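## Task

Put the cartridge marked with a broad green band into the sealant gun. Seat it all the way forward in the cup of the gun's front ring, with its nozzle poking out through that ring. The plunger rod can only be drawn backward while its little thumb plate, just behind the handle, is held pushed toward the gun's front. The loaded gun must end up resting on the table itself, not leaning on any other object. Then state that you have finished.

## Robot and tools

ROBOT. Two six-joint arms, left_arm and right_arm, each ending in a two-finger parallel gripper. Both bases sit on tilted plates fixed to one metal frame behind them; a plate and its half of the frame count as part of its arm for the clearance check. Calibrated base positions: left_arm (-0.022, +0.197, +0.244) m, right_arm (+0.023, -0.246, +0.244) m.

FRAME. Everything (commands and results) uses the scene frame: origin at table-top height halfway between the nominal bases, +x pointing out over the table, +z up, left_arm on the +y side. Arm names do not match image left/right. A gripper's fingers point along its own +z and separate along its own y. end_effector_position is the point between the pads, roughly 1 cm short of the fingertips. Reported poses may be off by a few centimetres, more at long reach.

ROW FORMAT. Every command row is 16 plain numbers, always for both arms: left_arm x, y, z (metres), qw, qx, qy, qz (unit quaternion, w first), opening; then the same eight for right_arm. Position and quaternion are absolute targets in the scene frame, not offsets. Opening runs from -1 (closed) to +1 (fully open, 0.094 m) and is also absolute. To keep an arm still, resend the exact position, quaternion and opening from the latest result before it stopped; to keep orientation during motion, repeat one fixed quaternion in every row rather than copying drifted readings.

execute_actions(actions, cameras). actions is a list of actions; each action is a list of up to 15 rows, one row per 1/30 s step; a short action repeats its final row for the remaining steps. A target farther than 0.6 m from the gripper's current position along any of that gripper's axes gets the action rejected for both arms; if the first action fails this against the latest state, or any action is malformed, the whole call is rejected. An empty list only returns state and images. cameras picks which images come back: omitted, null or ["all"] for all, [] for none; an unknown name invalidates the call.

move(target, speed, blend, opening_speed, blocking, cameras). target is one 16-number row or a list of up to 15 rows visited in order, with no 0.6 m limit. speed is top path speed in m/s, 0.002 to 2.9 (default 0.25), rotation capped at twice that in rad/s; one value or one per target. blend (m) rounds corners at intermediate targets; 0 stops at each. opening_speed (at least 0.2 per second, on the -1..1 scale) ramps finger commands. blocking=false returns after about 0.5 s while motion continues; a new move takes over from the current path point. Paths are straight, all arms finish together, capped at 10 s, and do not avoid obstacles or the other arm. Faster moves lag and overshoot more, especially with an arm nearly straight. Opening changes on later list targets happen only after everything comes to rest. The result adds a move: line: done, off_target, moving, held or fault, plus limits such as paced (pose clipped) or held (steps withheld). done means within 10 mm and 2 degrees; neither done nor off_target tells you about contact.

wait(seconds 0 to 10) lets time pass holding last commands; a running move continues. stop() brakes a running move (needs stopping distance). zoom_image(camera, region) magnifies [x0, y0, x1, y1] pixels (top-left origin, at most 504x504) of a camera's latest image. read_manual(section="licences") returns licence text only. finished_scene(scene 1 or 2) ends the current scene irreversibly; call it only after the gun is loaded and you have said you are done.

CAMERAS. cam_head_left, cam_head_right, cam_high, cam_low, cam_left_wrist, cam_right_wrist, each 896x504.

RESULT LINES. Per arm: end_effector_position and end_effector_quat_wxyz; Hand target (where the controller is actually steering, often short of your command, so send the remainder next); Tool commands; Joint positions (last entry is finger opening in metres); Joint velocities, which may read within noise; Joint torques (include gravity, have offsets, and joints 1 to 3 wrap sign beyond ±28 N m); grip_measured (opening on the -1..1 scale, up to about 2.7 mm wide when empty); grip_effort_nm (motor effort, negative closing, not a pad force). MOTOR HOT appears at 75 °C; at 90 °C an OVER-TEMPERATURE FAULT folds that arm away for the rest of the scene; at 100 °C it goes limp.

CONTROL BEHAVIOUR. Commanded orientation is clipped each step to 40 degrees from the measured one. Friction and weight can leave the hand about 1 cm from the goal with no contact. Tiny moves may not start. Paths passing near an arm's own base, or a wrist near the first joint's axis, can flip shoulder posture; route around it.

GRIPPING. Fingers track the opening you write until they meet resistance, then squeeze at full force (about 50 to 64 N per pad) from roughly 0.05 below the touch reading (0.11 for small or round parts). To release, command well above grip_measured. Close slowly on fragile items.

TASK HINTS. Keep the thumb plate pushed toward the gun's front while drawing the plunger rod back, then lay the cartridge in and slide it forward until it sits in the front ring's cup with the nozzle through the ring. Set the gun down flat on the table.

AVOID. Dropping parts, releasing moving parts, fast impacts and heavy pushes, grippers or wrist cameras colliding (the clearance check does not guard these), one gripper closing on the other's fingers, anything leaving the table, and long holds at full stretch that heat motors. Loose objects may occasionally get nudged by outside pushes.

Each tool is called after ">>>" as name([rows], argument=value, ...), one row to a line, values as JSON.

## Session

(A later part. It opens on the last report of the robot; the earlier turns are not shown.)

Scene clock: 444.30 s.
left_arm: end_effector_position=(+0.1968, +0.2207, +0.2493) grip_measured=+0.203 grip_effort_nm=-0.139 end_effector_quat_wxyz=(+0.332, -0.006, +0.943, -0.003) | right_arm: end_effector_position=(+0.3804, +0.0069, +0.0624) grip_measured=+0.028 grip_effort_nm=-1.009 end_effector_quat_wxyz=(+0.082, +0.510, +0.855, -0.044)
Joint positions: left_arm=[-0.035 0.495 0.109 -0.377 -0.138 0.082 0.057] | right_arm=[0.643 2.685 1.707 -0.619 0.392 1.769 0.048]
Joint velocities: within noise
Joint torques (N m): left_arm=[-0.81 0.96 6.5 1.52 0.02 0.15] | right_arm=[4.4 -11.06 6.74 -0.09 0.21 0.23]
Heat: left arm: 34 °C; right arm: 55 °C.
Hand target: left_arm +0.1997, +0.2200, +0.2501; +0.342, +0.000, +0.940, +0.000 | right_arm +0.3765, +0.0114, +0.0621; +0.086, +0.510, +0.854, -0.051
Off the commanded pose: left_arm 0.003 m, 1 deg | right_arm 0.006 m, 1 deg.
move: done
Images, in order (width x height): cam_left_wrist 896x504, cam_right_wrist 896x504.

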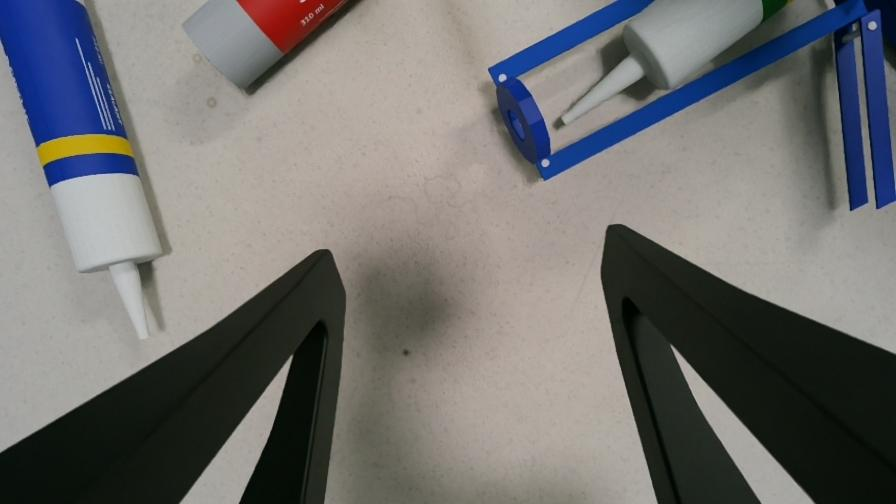

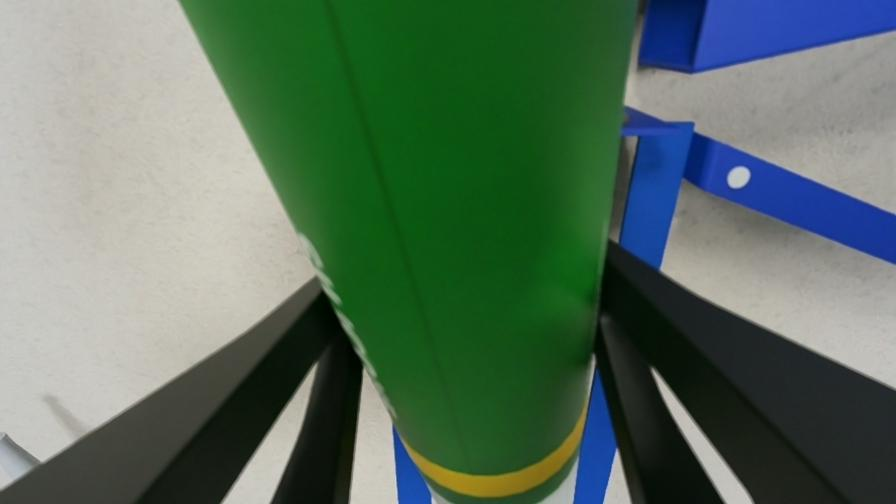

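>>> move([
  [0.20,0.22,0.25,0.342,0,0.9397,0,0.2,0.378,0.006,0.115,0.0860,0.5101,0.8543,-0.0514,-0.05],
], speed=0.08, cameras=["cam_right_wrist","cam_left_wrist"])

Scene clock: 467.30 s.
left_arm: end_effector_position=(+0.1969, +0.2207, +0.2494) grip_measured=+0.203 grip_effort_nm=-0.139 end_effector_quat_wxyz=(+0.333, -0.006, +0.943, -0.003) | right_arm: end_effector_position=(+0.3726, -0.0026, +0.0853) grip_measured=+0.028 grip_effort_nm=-1.009 end_effector_quat_wxyz=(+0.074, +0.512, +0.853, -0.066)
Joint positions: left_arm=[-0.035 0.495 0.109 -0.376 -0.138 0.083 0.057] | right_arm=[0.647 2.625 1.692 -0.715 0.39 1.795 0.048]
Joint velocities: within noise
Joint torques (N m): left_arm=[-0.72 1.06 6.56 1.51 -0.04 0.17] | right_arm=[5.15 -17.85 4.88 -0.34 0.23 0.1]
Heat: left arm: 33 °C; right arm: 58 °C.
Hand target: left_arm +0.1997, +0.2200, +0.2501; +0.342, +0.000, +0.940, +0.000 | right_arm +0.3778, +0.0059, +0.1135; +0.086, +0.510, +0.854, -0.051
Off the commanded pose: left_arm 0.003 m, 1 deg | right_arm 0.031 m, 2 deg.
move: off_target (right_arm)
Images, in order (width x height): cam_left_wrist 896x504, cam_right_wrist 896x504.

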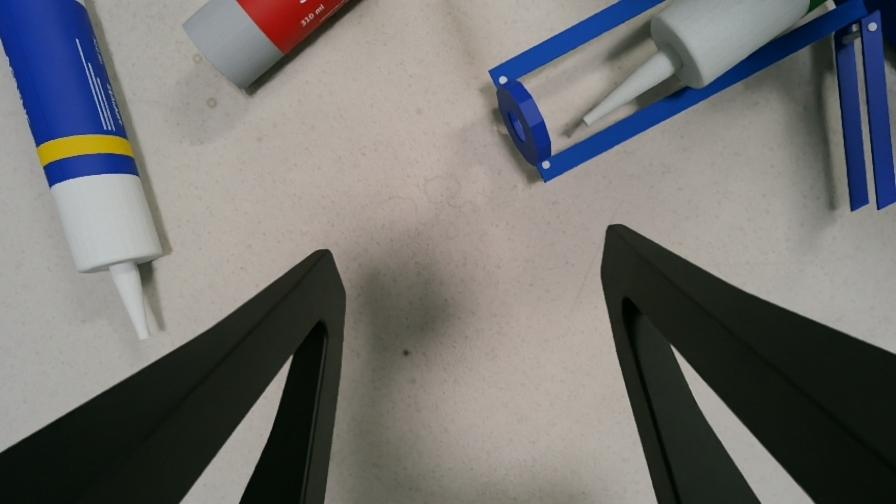

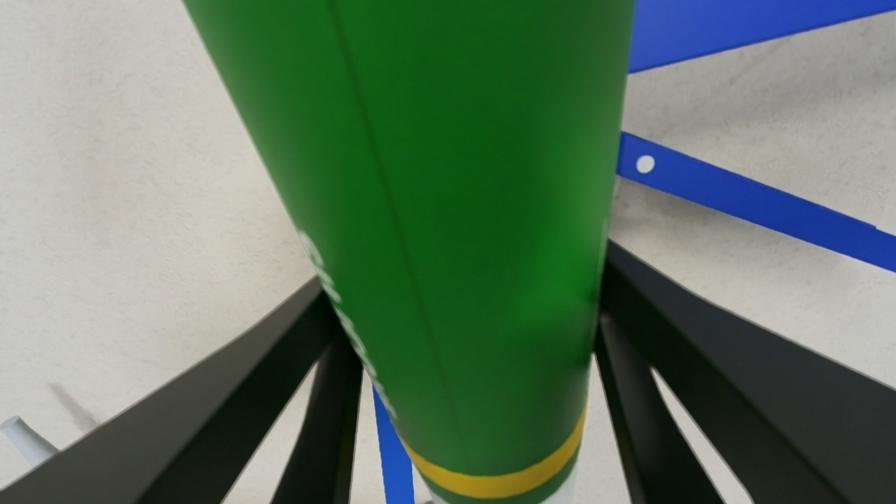

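>>> move([
  [0.20,0.22,0.25,0.342,0,0.9397,0,0.2,0.386,0.004,0.122,0.0762,0.5519,0.8289,-0.0507,-0.05],
], speed=0.08, cameras=["cam_left_wrist"])

Scene clock: 477.00 s.
left_arm: end_effector_position=(+0.1970, +0.2208, +0.2494) grip_measured=+0.203 grip_effort_nm=-0.144 end_effector_quat_wxyz=(+0.333, -0.006, +0.943, -0.003) | right_arm: end_effector_position=(+0.3676, -0.0038, +0.0890) grip_measured=+0.028 grip_effort_nm=-1.009 end_effector_quat_wxyz=(+0.063, +0.543, +0.834, -0.075)
Joint positions: left_arm=[-0.035 0.495 0.109 -0.376 -0.138 0.083 0.057] | right_arm=[0.647 2.625 1.71 -0.765 0.372 1.876 0.048]
Joint velocities: within noise
Joint torques (N m): left_arm=[-0.69 1.09 6.49 1.5 -0.05 0.15] | right_arm=[3.32 -17.89 7.54 -0.41 0.17 0.11]
Heat: left arm: 33 °C; right arm: 64 °C.
Hand target: left_arm +0.1997, +0.2200, +0.2501; +0.342, +0.000, +0.940, +0.000 | right_arm +0.3852, +0.0036, +0.1209; +0.076, +0.552, +0.829, -0.050
Off the commanded pose: left_arm 0.003 m, 1 deg | right_arm 0.039 m, 3 deg.
move: off_target (right_arm)
Images, in order (width x height): cam_left_wrist 896x504.

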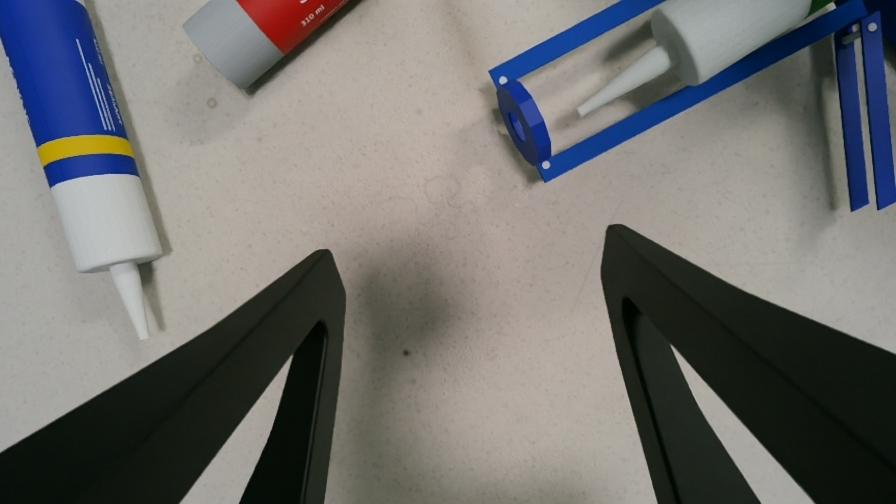

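>>> move([
  [0.20,0.22,0.25,0.342,0,0.9397,0,0.2,0.386,0.0035,0.073,0.0721,0.5600,0.8240,-0.0490,-0.05],
], speed=0.08, cameras=["cam_left_wrist"])

Scene clock: 484.83 s.
left_arm: end_effector_position=(+0.1970, +0.2208, +0.2494) grip_measured=+0.203 grip_effort_nm=-0.139 end_effector_quat_wxyz=(+0.333, -0.006, +0.943, -0.003) | right_arm: end_effector_position=(+0.3745, -0.0012, +0.0678) grip_measured=+0.028 grip_effort_nm=-1.004 end_effector_quat_wxyz=(+0.063, +0.555, +0.827, -0.061)
Joint positions: left_arm=[-0.035 0.495 0.109 -0.376 -0.138 0.083 0.057] | right_arm=[0.629 2.677 1.726 -0.697 0.365 1.877 0.048]
Joint velocities: within noise
Joint torques (N m): left_arm=[-0.7 1.09 6.48 1.52 -0.02 0.14] | right_arm=[2.71 -12.55 7.24 0.07 0.18 0.04]
Heat: left arm: 33 °C; right arm: 66 °C.
Hand target: left_arm +0.1997, +0.2200, +0.2501; +0.342, +0.000, +0.940, +0.000 | right_arm +0.3858, +0.0032, +0.0732; +0.072, +0.560, +0.824, -0.049
Off the commanded pose: left_arm 0.003 m, 1 deg | right_arm 0.014 m, 2 deg.
move: off_target (right_arm)
Images, in order (width x height): cam_left_wrist 896x504.

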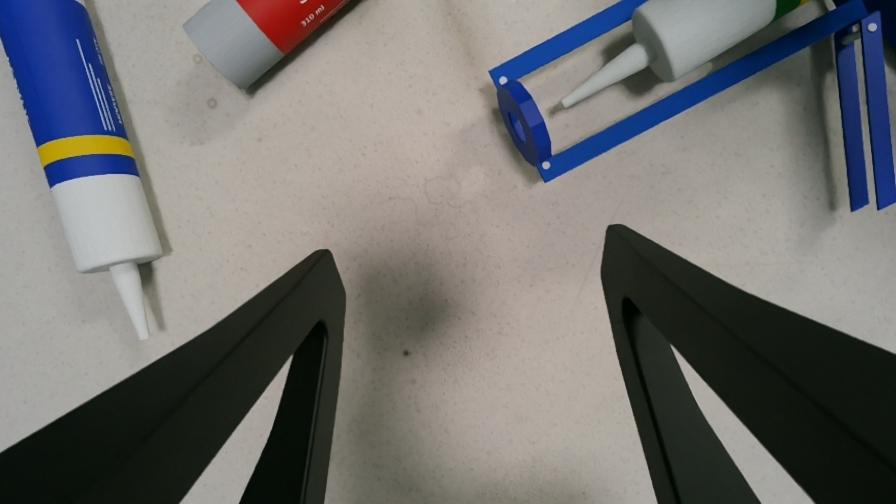

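>>> move([
  [0.20,0.22,0.25,0.342,0,0.9397,0,0.2,0.391,0.007,0.068,0.0721,0.5600,0.8240,-0.0490,-0.05],
], speed=0.08, cameras=["cam_left_wrist"])

>>> zoom_image(camera="cam_left_wrist", region=[450, 0, 896, 250])

Scene clock: 491.40 s.
left_arm: end_effector_position=(+0.1970, +0.2208, +0.2495) grip_measured=+0.203 grip_effort_nm=-0.139 end_effector_quat_wxyz=(+0.333, -0.006, +0.943, -0.003) | right_arm: end_effector_position=(+0.3814, +0.0051, +0.0648) grip_measured=+0.028 grip_effort_nm=-1.004 end_effector_quat_wxyz=(+0.065, +0.555, +0.828, -0.054)
Joint positions: left_arm=[-0.035 0.495 0.109 -0.376 -0.138 0.083 0.057] | right_arm=[0.629 2.702 1.768 -0.699 0.365 1.87 0.048]
Joint velocities: within noise
Joint torques (N m): left_arm=[-0.69 1.07 6.52 1.52 0 0.13] | right_arm=[2.48 -12.14 7.82 -0.01 0.2 0.07]
Heat: left arm: 32 °C; right arm: 63 °C.
Hand target: left_arm +0.1997, +0.2200, +0.2501; +0.342, +0.000, +0.940, +0.000 | right_arm +0.3909, +0.0068, +0.0682; +0.072, +0.560, +0.824, -0.049
Off the commanded pose: left_arm 0.003 m, 1 deg | right_arm 0.010 m, 1 deg.
move: done
Images, in order (width x height): cam_left_wrist 896x504.

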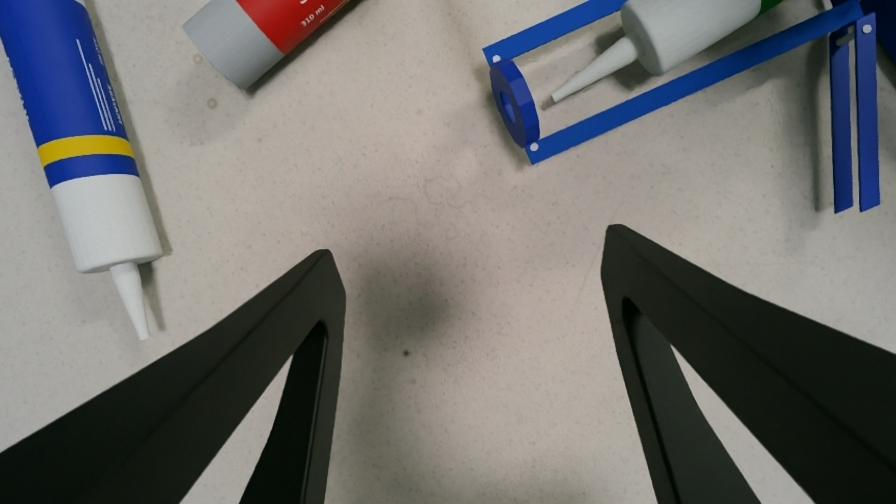

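Scaled by 1.130 from the camera's 896x504 image, which has a finer 1280x720 frame.

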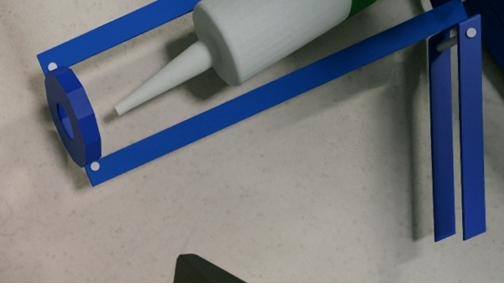

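>>> execute_actions(actions=[], cameras=["cam_right_wrist"])

Scene clock: 509.53 s.
left_arm: end_effector_position=(+0.1970, +0.2208, +0.2495) grip_measured=+0.203 grip_effort_nm=-0.139 end_effector_quat_wxyz=(+0.333, -0.006, +0.943, -0.003) | right_arm: end_effector_position=(+0.3814, +0.0051, +0.0648) grip_measured=+0.028 grip_effort_nm=-1.009 end_effector_quat_wxyz=(+0.065, +0.555, +0.828, -0.054)
Joint positions: left_arm=[-0.035 0.495 0.109 -0.376 -0.138 0.083 0.057] | right_arm=[0.629 2.702 1.768 -0.699 0.365 1.87 0.048]
Joint velocities: within noise
Joint torques (N m): left_arm=[-0.7 1.01 6.37 1.48 0 0.16] | right_arm=[2.52 -12.05 7.64 -0.04 0.17 0.06]
Heat: left arm: 32 °C; right arm: 63 °C.
Hand target: left_arm +0.1997, +0.2200, +0.2501; +0.342, +0.000, +0.940, +0.000 | right_arm +0.3909, +0.0068, +0.0682; +0.072, +0.560, +0.824, -0.049
Tool commands: left_gripper/opening=+0.2 right_gripper/opening=-0.05
Off the commanded pose: left_arm 0.003 m, 1 deg | right_arm 0.010 m, 1 deg.
Images, in order (width x height): cam_right_wrist 896x504.

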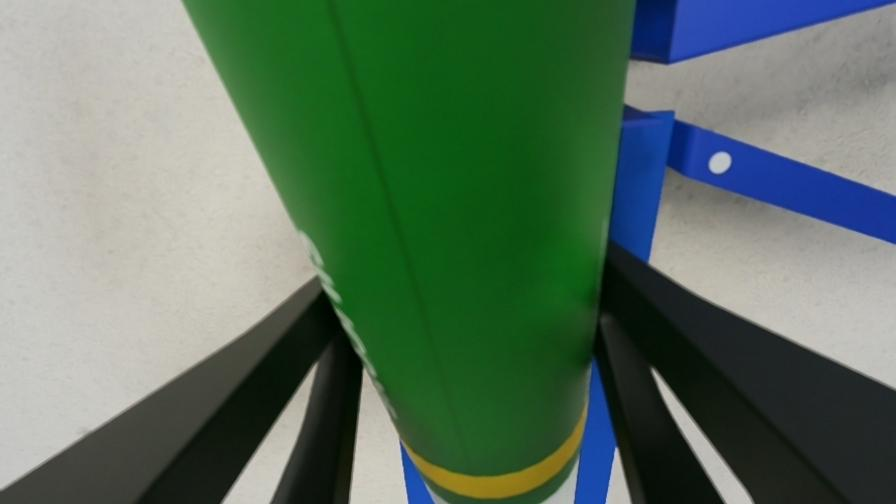

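>>> move([
  [0.20,0.22,0.25,0.342,0,0.9397,0,0.2,0.3777,0.0025,0.072,0.0704,0.5870,0.8049,-0.0514,-0.05],
], speed=0.06, cameras=["cam_left_wrist","cam_right_wrist"])

Scene clock: 522.27 s.
left_arm: end_effector_position=(+0.1971, +0.2208, +0.2496) grip_measured=+0.203 grip_effort_nm=-0.144 end_effector_quat_wxyz=(+0.333, -0.006, +0.943, -0.003) | right_arm: end_effector_position=(+0.3800, +0.0038, +0.0629) grip_measured=+0.028 grip_effort_nm=-1.009 end_effector_quat_wxyz=(+0.069, +0.580, +0.810, -0.050)
Joint positions: left_arm=[-0.035 0.495 0.109 -0.375 -0.138 0.083 0.057] | right_arm=[0.629 2.697 1.747 -0.677 0.368 1.931 0.048]
Joint velocities: within noise
Joint torques (N m): left_arm=[-0.8 1.03 6.56 1.49 -0.03 0.12] | right_arm=[3.28 -14.89 3.36 -0.07 0.12 0.25]
Heat: left arm: 32 °C; right arm: 64 °C.
Hand target: left_arm +0.1998, +0.2200, +0.2501; +0.342, +0.000, +0.940, +0.000 | right_arm +0.3779, +0.0025, +0.0717; +0.070, +0.587, +0.805, -0.051
Off the commanded pose: left_arm 0.003 m, 1 deg | right_arm 0.009 m, 1 deg.
move: done
Images, in order (width x height): cam_left_wrist 896x504, cam_right_wrist 896x504.

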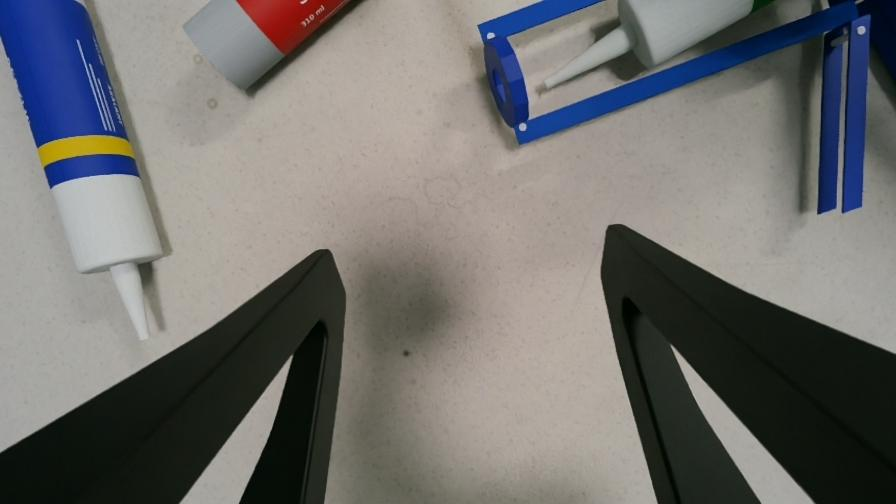

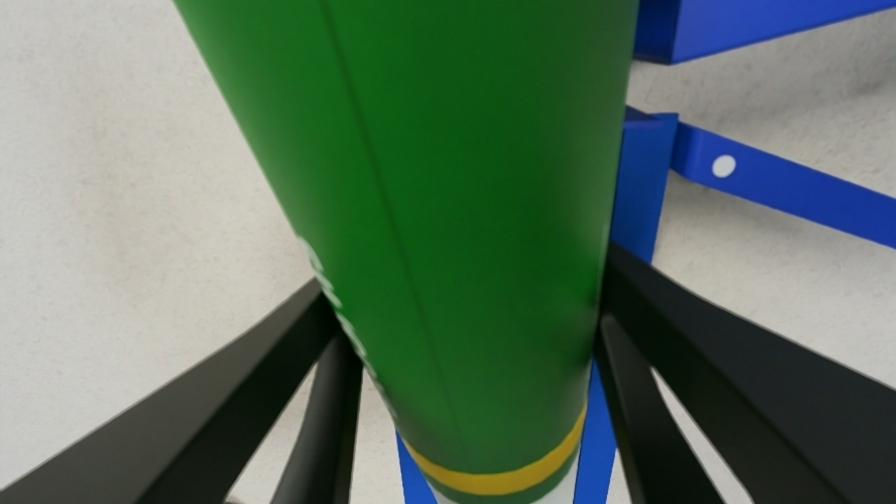

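>>> move([
  [0.20,0.22,0.25,0.342,0,0.9397,0,0.2,0.362,-0.002,0.072,0.0690,0.6092,0.7882,-0.0533,-0.05],
], speed=0.06, cameras=["cam_left_wrist","cam_right_wrist"])

Scene clock: 529.03 s.
left_arm: end_effector_position=(+0.1971, +0.2208, +0.2496) grip_measured=+0.203 grip_effort_nm=-0.139 end_effector_quat_wxyz=(+0.333, -0.006, +0.943, -0.003) | right_arm: end_effector_position=(+0.3724, -0.0028, +0.0630) grip_measured=+0.028 grip_effort_nm=-1.009 end_effector_quat_wxyz=(+0.073, +0.609, +0.789, -0.045)
Joint positions: left_arm=[-0.035 0.495 0.109 -0.375 -0.138 0.083 0.057] | right_arm=[0.629 2.662 1.666 -0.625 0.37 2.001 0.048]
Joint velocities: within noise
Joint torques (N m): left_arm=[-0.81 1.05 6.39 1.49 -0.03 0.15] | right_arm=[4.42 -14.48 2.96 -0.22 0.05 0.23]
Heat: left arm: 32 °C; right arm: 66 °C.
Hand target: left_arm +0.1997, +0.2200, +0.2501; +0.342, +0.000, +0.940, +0.000 | right_arm +0.3623, -0.0021, +0.0716; +0.069, +0.609, +0.788, -0.053
Off the commanded pose: left_arm 0.003 m, 1 deg | right_arm 0.014 m, 1 deg.
move: off_target (right_arm)
Images, in order (width x height): cam_left_wrist 896x504, cam_right_wrist 896x504.

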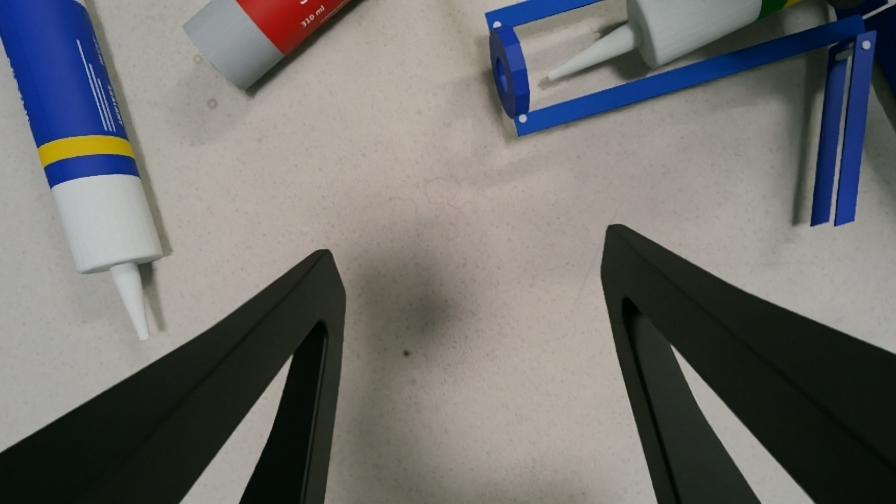

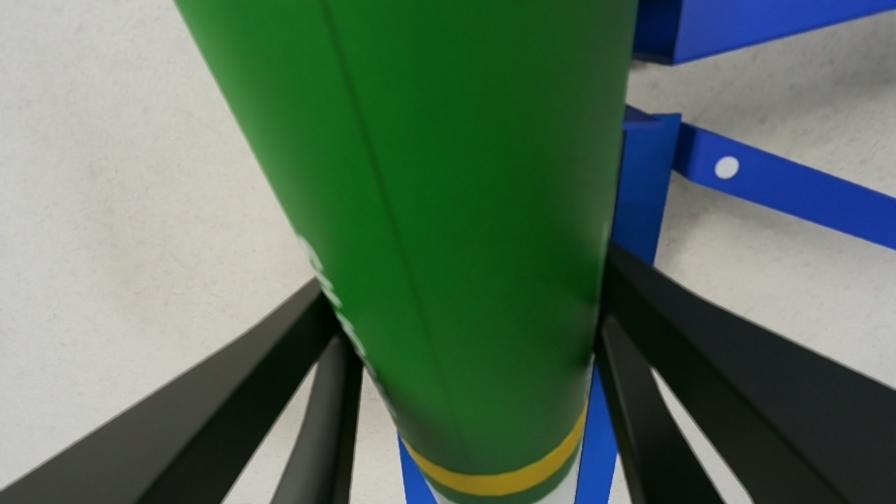

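>>> wait(seconds=0.1)

>>> zoom_image(camera="cam_high", region=[340, 200, 600, 440])

>>> zoom_image(camera="cam_low", region=[440, 180, 680, 330])

>>> zoom_image(camera="cam_head_right", region=[380, 120, 680, 300])

Scene clock: 541.47 s.
left_arm: end_effector_position=(+0.1971, +0.2208, +0.2496) grip_measured=+0.203 grip_effort_nm=-0.144 end_effector_quat_wxyz=(+0.333, -0.006, +0.943, -0.003) | right_arm: end_effector_position=(+0.3725, -0.0028, +0.0630) grip_measured=+0.028 grip_effort_nm=-1.009 end_effector_quat_wxyz=(+0.073, +0.609, +0.789, -0.045)
Joint positions: left_arm=[-0.035 0.495 0.109 -0.375 -0.138 0.083 0.057] | right_arm=[0.629 2.662 1.666 -0.624 0.37 2.001 0.048]
Joint velocities: within noise
Joint torques (N m): left_arm=[-0.73 1.03 6.56 1.51 -0.02 0.14] | right_arm=[4.34 -14.41 2.92 -0.22 0.04 0.28]
Heat: left arm: 31 °C; right arm: 65 °C.
Hand target: left_arm +0.1997, +0.2200, +0.2501; +0.342, +0.000, +0.940, +0.000 | right_arm +0.3624, -0.0021, +0.0716; +0.069, +0.609, +0.788, -0.053
Tool commands: left_gripper/opening=+0.2 right_gripper/opening=-0.05
Off the commanded pose: left_arm 0.003 m, 1 deg | right_arm 0.014 m, 1 deg.
wait: 0.10 s; at rest from the start

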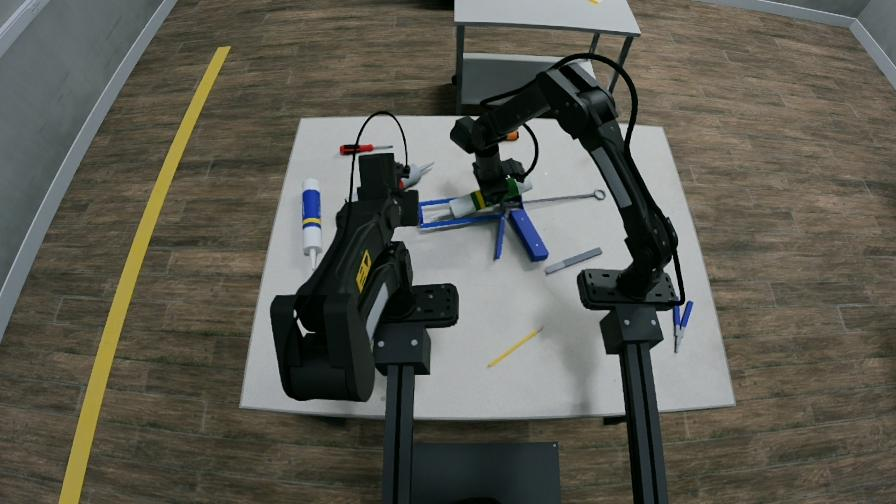

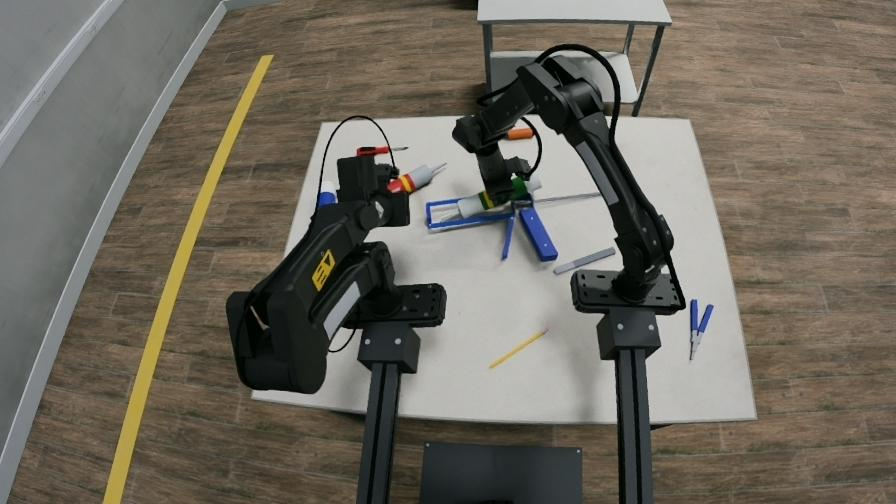

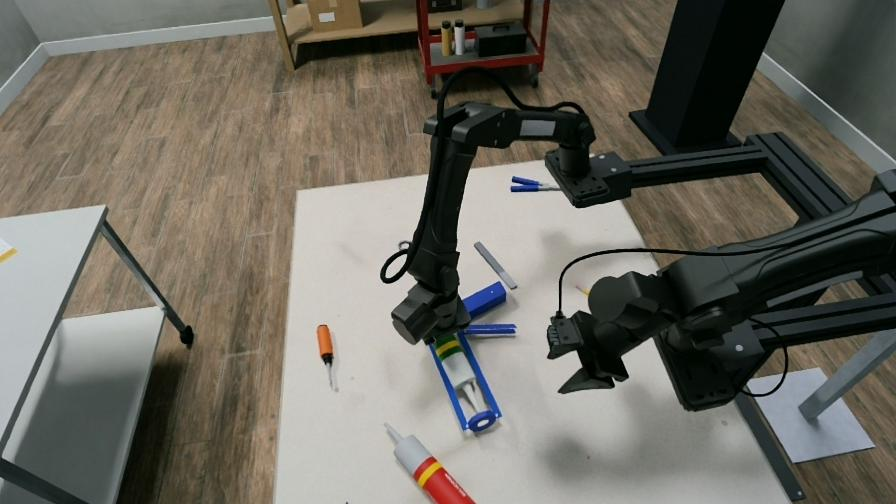

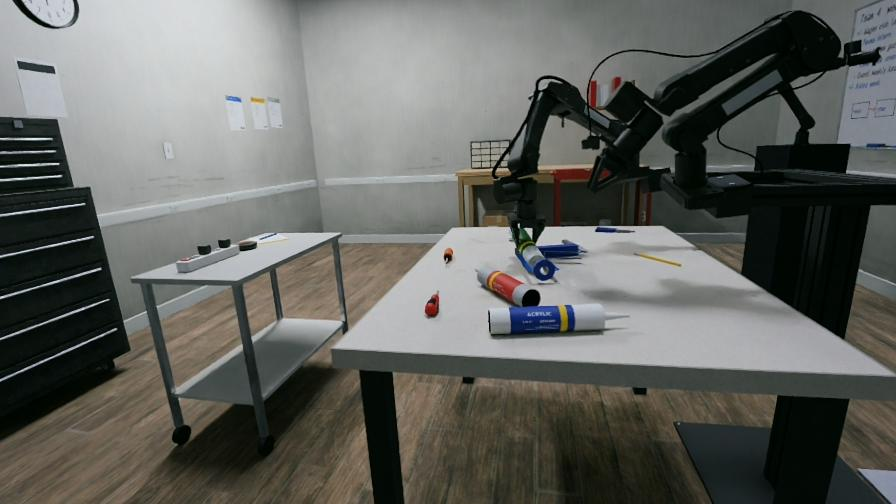

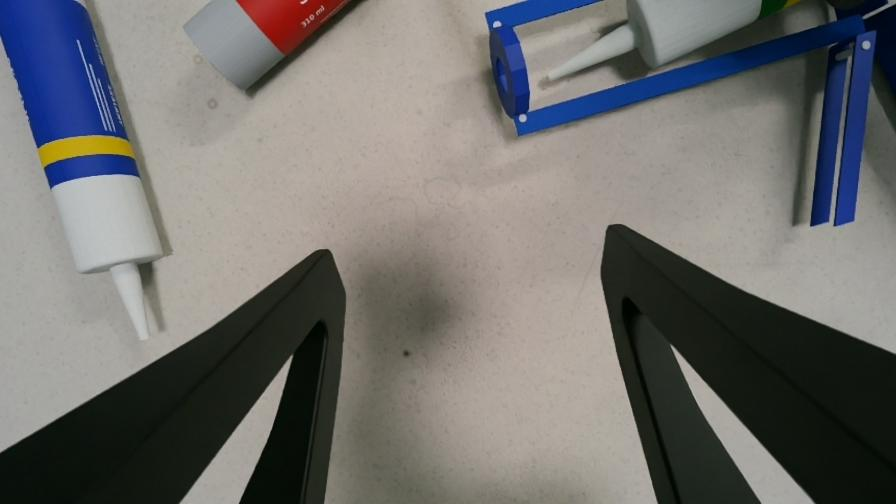

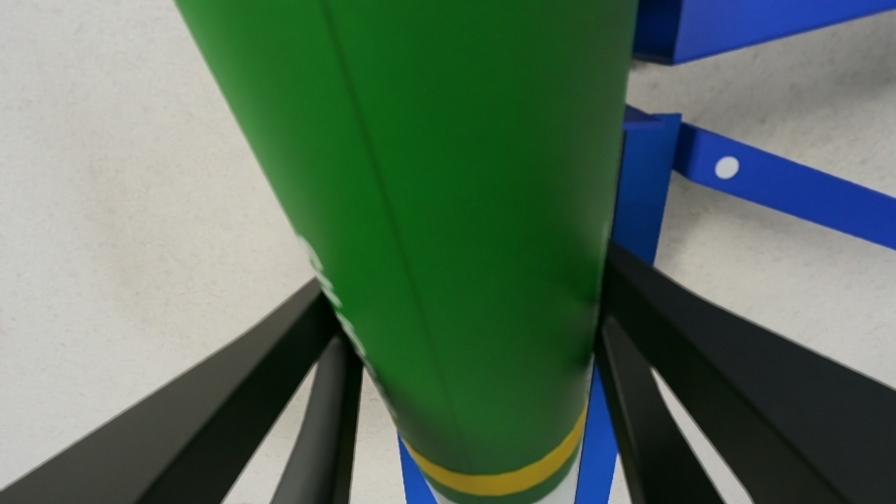

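Scaled by 1.938 from the camera's 896x504 image, which has a finer 1280x720 frame.

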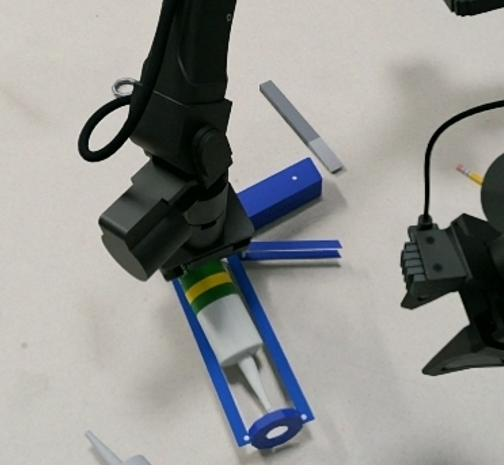

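Scaled by 2.100 from the camera's 896x504 image, which has a finer 1280x720 frame.

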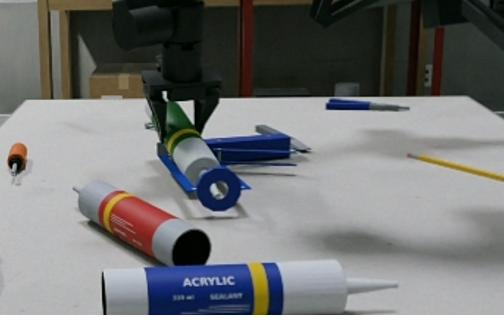

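Scaled by 1.680 from the camera's 896x504 image, which has a finer 1280x720 frame.

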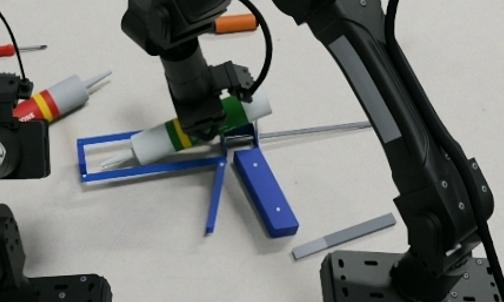

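>>> move([
  [0.20,0.22,0.25,0.342,0,0.9397,0,0.2,0.369,-0.004,0.069,0.0759,0.4905,0.8671,-0.0429,-0.05],
], speed=0.1, cameras=["cam_left_wrist","cam_right_wrist"])

Scene clock: 564.63 s.
left_arm: end_effector_position=(+0.1972, +0.2208, +0.2496) grip_measured=+0.203 grip_effort_nm=-0.144 end_effector_quat_wxyz=(+0.333, -0.006, +0.943, -0.003) | right_arm: end_effector_position=(+0.3735, -0.0003, +0.0596) grip_measured=+0.028 grip_effort_nm=-1.004 end_effector_quat_wxyz=(+0.075, +0.500, +0.862, -0.034)
Joint positions: left_arm=[-0.035 0.495 0.109 -0.375 -0.138 0.083 0.057] | right_arm=[0.631 2.647 1.614 -0.541 0.373 1.727 0.048]
Joint velocities: within noise
Joint torques (N m): left_arm=[-0.69 1.1 6.56 1.47 -0.02 0.17] | right_arm=[3.44 -14.53 3.02 -0.08 0.16 -0.06]
Heat: left arm: 31 °C; right arm: 64 °C.
Hand target: left_arm +0.1998, +0.2200, +0.2501; +0.342, +0.000, +0.940, +0.000 | right_arm +0.3691, -0.0039, +0.0686; +0.076, +0.490, +0.867, -0.043
Off the commanded pose: left_arm 0.003 m, 1 deg | right_arm 0.011 m, 2 deg.
move: off_target (right_arm)
Images, in order (width x height): cam_left_wrist 896x504, cam_right_wrist 896x504.

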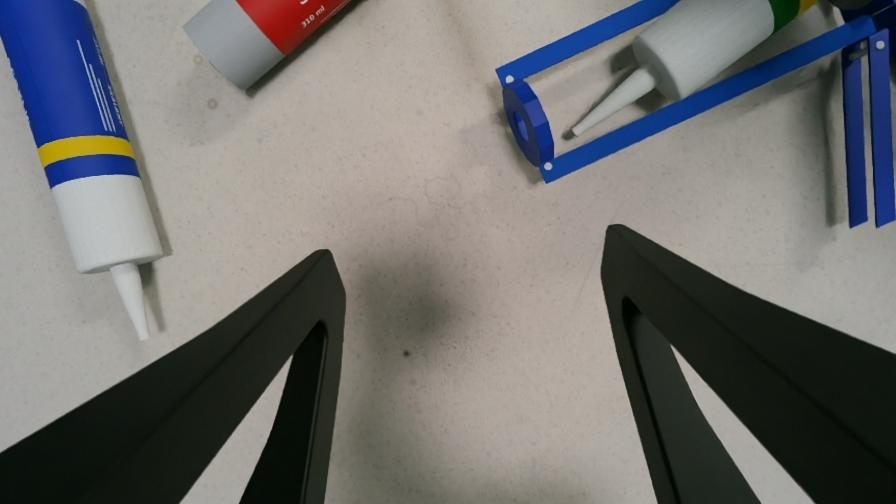

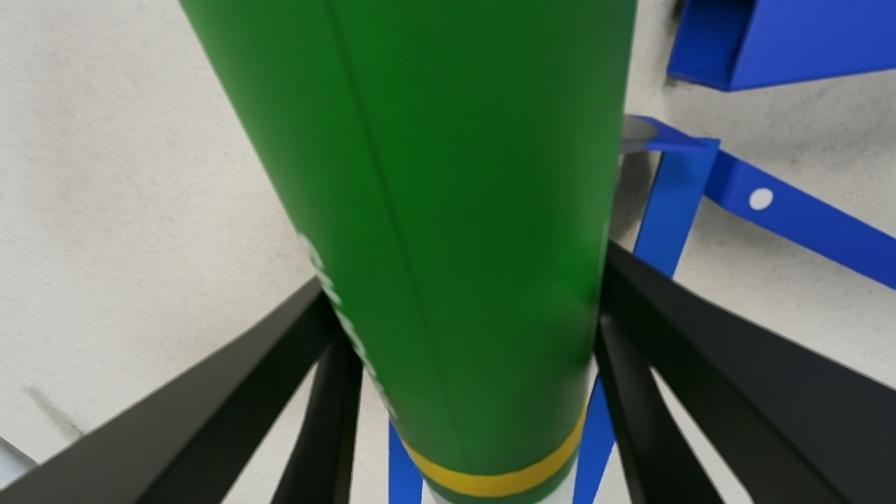

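>>> move([
  [0.20,0.22,0.25,0.342,0,0.9397,0,0.2,0.369,-0.004,0.098,0.0759,0.4905,0.8671,-0.0429,-0.05],
  [0.20,0.22,0.25,0.342,0,0.9397,0,0.2,0.348,-0.009,0.098,0.0712,0.5797,0.8101,-0.0507,-0.05],
], speed=0.1, cameras=["cam_left_wrist","cam_right_wrist"])

Scene clock: 582.23 s.
left_arm: end_effector_position=(+0.1972, +0.2208, +0.2496) grip_measured=+0.203 grip_effort_nm=-0.139 end_effector_quat_wxyz=(+0.333, -0.006, +0.943, -0.003) | right_arm: end_effector_position=(+0.3453, -0.0164, +0.0713) grip_measured=+0.028 grip_effort_nm=-1.009 end_effector_quat_wxyz=(+0.064, +0.585, +0.806, -0.060)
Joint positions: left_arm=[-0.035 0.495 0.109 -0.375 -0.138 0.083 0.057] | right_arm=[0.644 2.583 1.523 -0.598 0.361 1.967 0.048]
Joint velocities: within noise
Joint torques (N m): left_arm=[-0.69 1.11 6.6 1.53 -0.03 0.13] | right_arm=[5.08 -16.98 4.19 -0.42 0.16 0.09]
Heat: left arm: 31 °C; right arm: 69 °C.
Hand target: left_arm +0.1997, +0.2200, +0.2501; +0.342, +0.000, +0.940, +0.000 | right_arm +0.3479, -0.0091, +0.0966; +0.071, +0.580, +0.810, -0.050
Off the commanded pose: left_arm 0.003 m, 1 deg | right_arm 0.028 m, 2 deg.
move: off_target (right_arm)
Images, in order (width x height): cam_left_wrist 896x504, cam_right_wrist 896x504.

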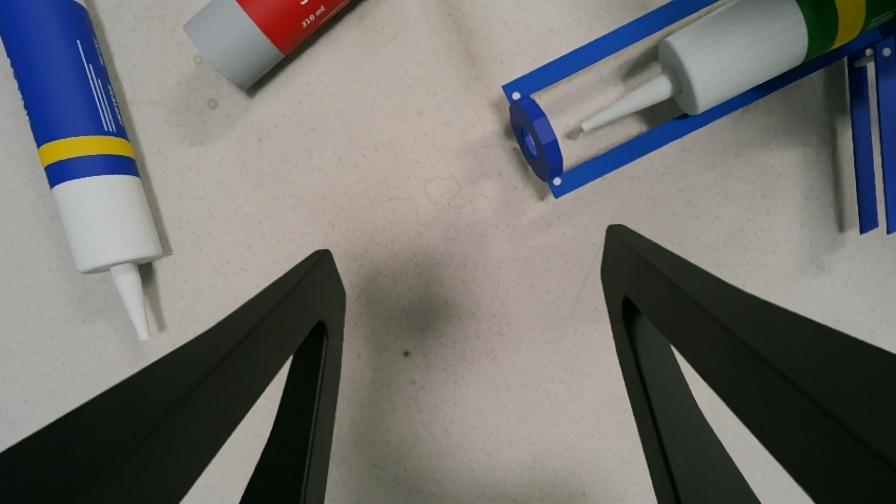

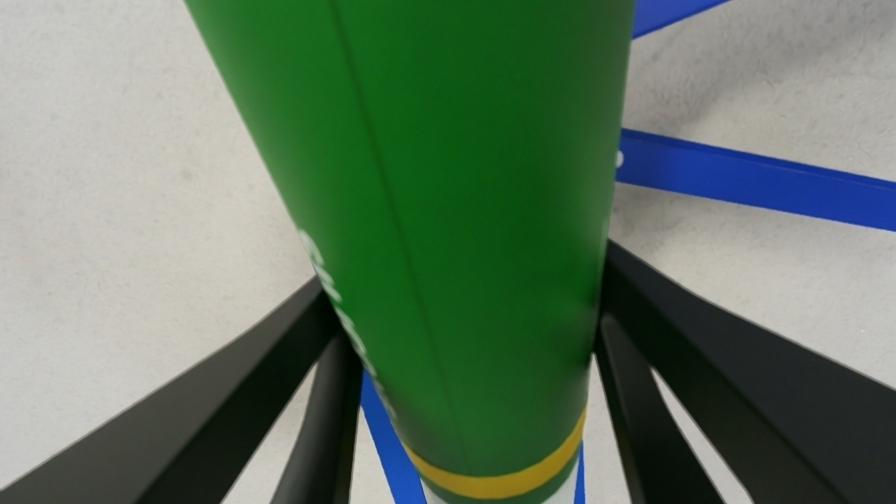

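>>> move([
  [0.20,0.22,0.25,0.342,0,0.9397,0,0.2,0.363,-0.005,0.073,0.0720,0.5606,0.8235,-0.0491,-0.05],
], speed=0.1, cameras=["cam_left_wrist","cam_right_wrist"])

Scene clock: 595.43 s.
left_arm: end_effector_position=(+0.1972, +0.2208, +0.2496) grip_measured=+0.203 grip_effort_nm=-0.134 end_effector_quat_wxyz=(+0.333, -0.006, +0.943, -0.003) | right_arm: end_effector_position=(+0.3562, -0.0068, +0.0687) grip_measured=+0.028 grip_effort_nm=-1.009 end_effector_quat_wxyz=(+0.065, +0.561, +0.824, -0.050)
Joint positions: left_arm=[-0.035 0.495 0.109 -0.375 -0.138 0.083 0.057] | right_arm=[0.644 2.612 1.577 -0.597 0.361 1.901 0.048]
Joint velocities: within noise
Joint torques (N m): left_arm=[-0.64 0.98 6.61 1.51 -0.05 0.16] | right_arm=[2.76 -11.81 6.9 -0.08 0.2 -0.03]
Heat: left arm: 30 °C; right arm: 67 °C.
Hand target: left_arm +0.1997, +0.2200, +0.2501; +0.342, +0.000, +0.940, +0.000 | right_arm +0.3630, -0.0051, +0.0731; +0.072, +0.561, +0.823, -0.049
Off the commanded pose: left_arm 0.003 m, 1 deg | right_arm 0.008 m, 1 deg.
move: done
Images, in order (width x height): cam_left_wrist 896x504, cam_right_wrist 896x504.

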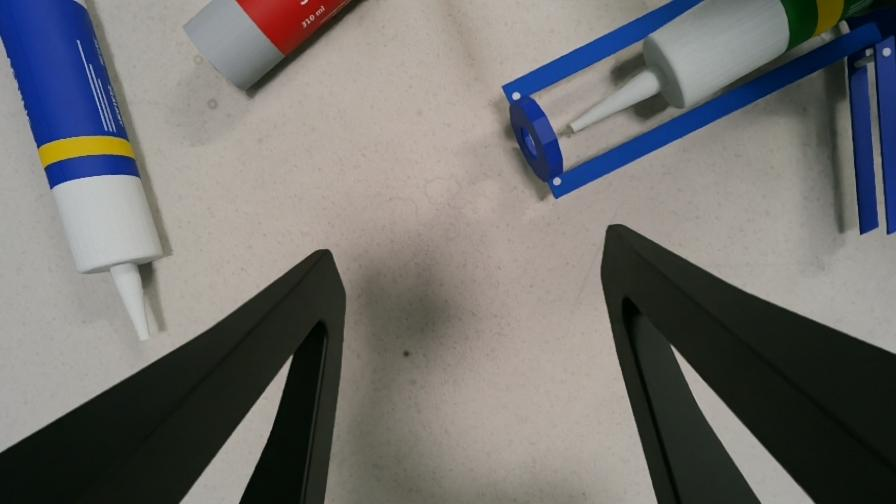

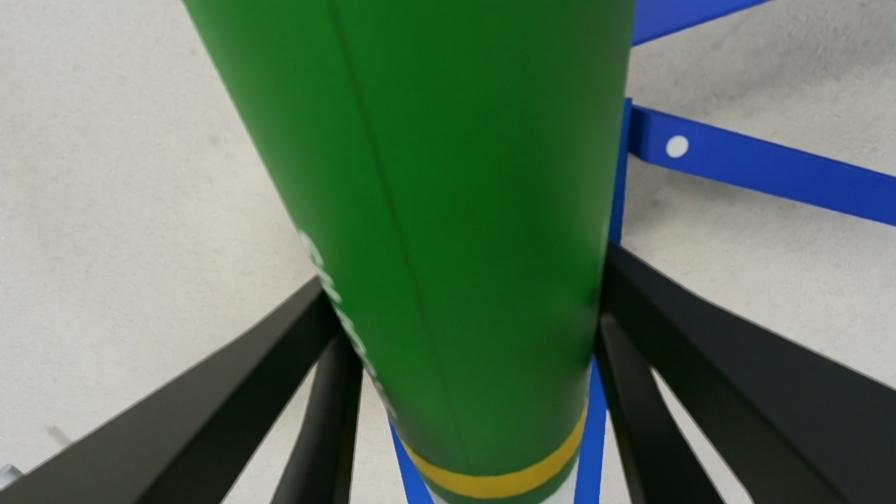

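>>> move([
  [0.20,0.22,0.25,0.342,0,0.9397,0,0.2,0.349,0.0125,0.068,0.0720,0.5606,0.8235,-0.0491,-0.05],
], speed=0.06, cameras=["cam_left_wrist","cam_right_wrist"])

>>> zoom_image(camera="cam_left_wrist", region=[450, 40, 700, 240])

Scene clock: 606.90 s.
left_arm: end_effector_position=(+0.1973, +0.2208, +0.2497) grip_measured=+0.203 grip_effort_nm=-0.139 end_effector_quat_wxyz=(+0.334, -0.006, +0.943, -0.003) | right_arm: end_effector_position=(+0.3495, +0.0049, +0.0641) grip_measured=+0.028 grip_effort_nm=-1.013 end_effector_quat_wxyz=(+0.067, +0.565, +0.821, -0.048)
Joint positions: left_arm=[-0.035 0.495 0.109 -0.374 -0.138 0.083 0.057] | right_arm=[0.674 2.638 1.597 -0.597 0.361 1.939 0.048]
Joint velocities: within noise
Joint torques (N m): left_arm=[-0.62 1.03 6.43 1.48 -0.02 0.14] | right_arm=[4.51 -11.37 6.83 -0.15 0.17 0.11]
Heat: left arm: 30 °C; right arm: 65 °C.
Hand target: left_arm +0.1998, +0.2200, +0.2501; +0.342, +0.000, +0.940, +0.000 | right_arm +0.3490, +0.0124, +0.0681; +0.072, +0.561, +0.824, -0.048
Off the commanded pose: left_arm 0.003 m, 1 deg | right_arm 0.009 m, 1 deg.
move: done
Images, in order (width x height): cam_left_wrist 896x504, cam_right_wrist 896x504.

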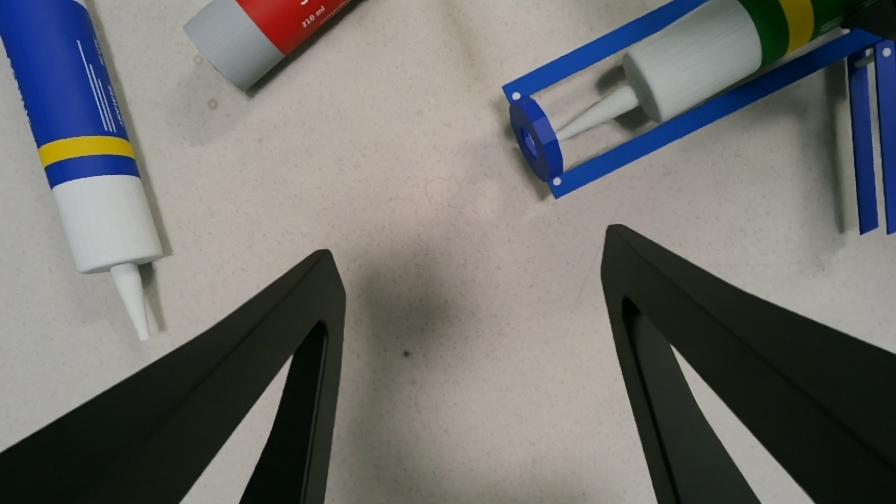

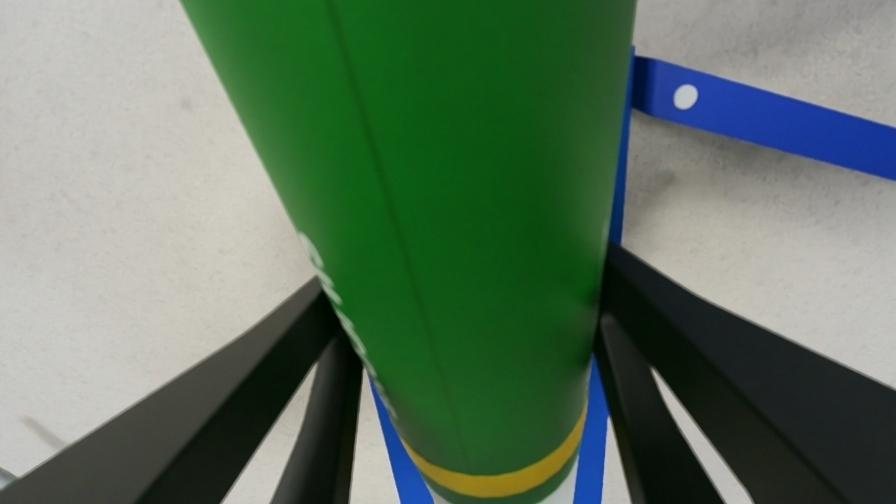

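Scaled by 2.016 from the camera's 896x504 image, which has a finer 1280x720 frame.

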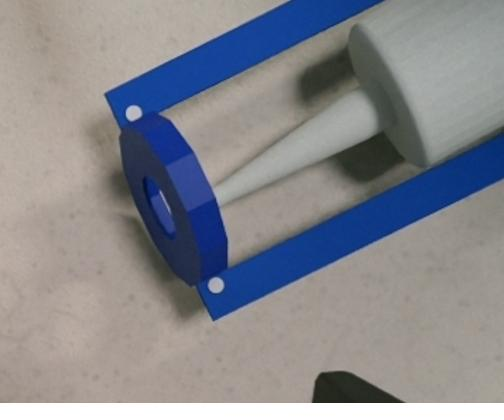

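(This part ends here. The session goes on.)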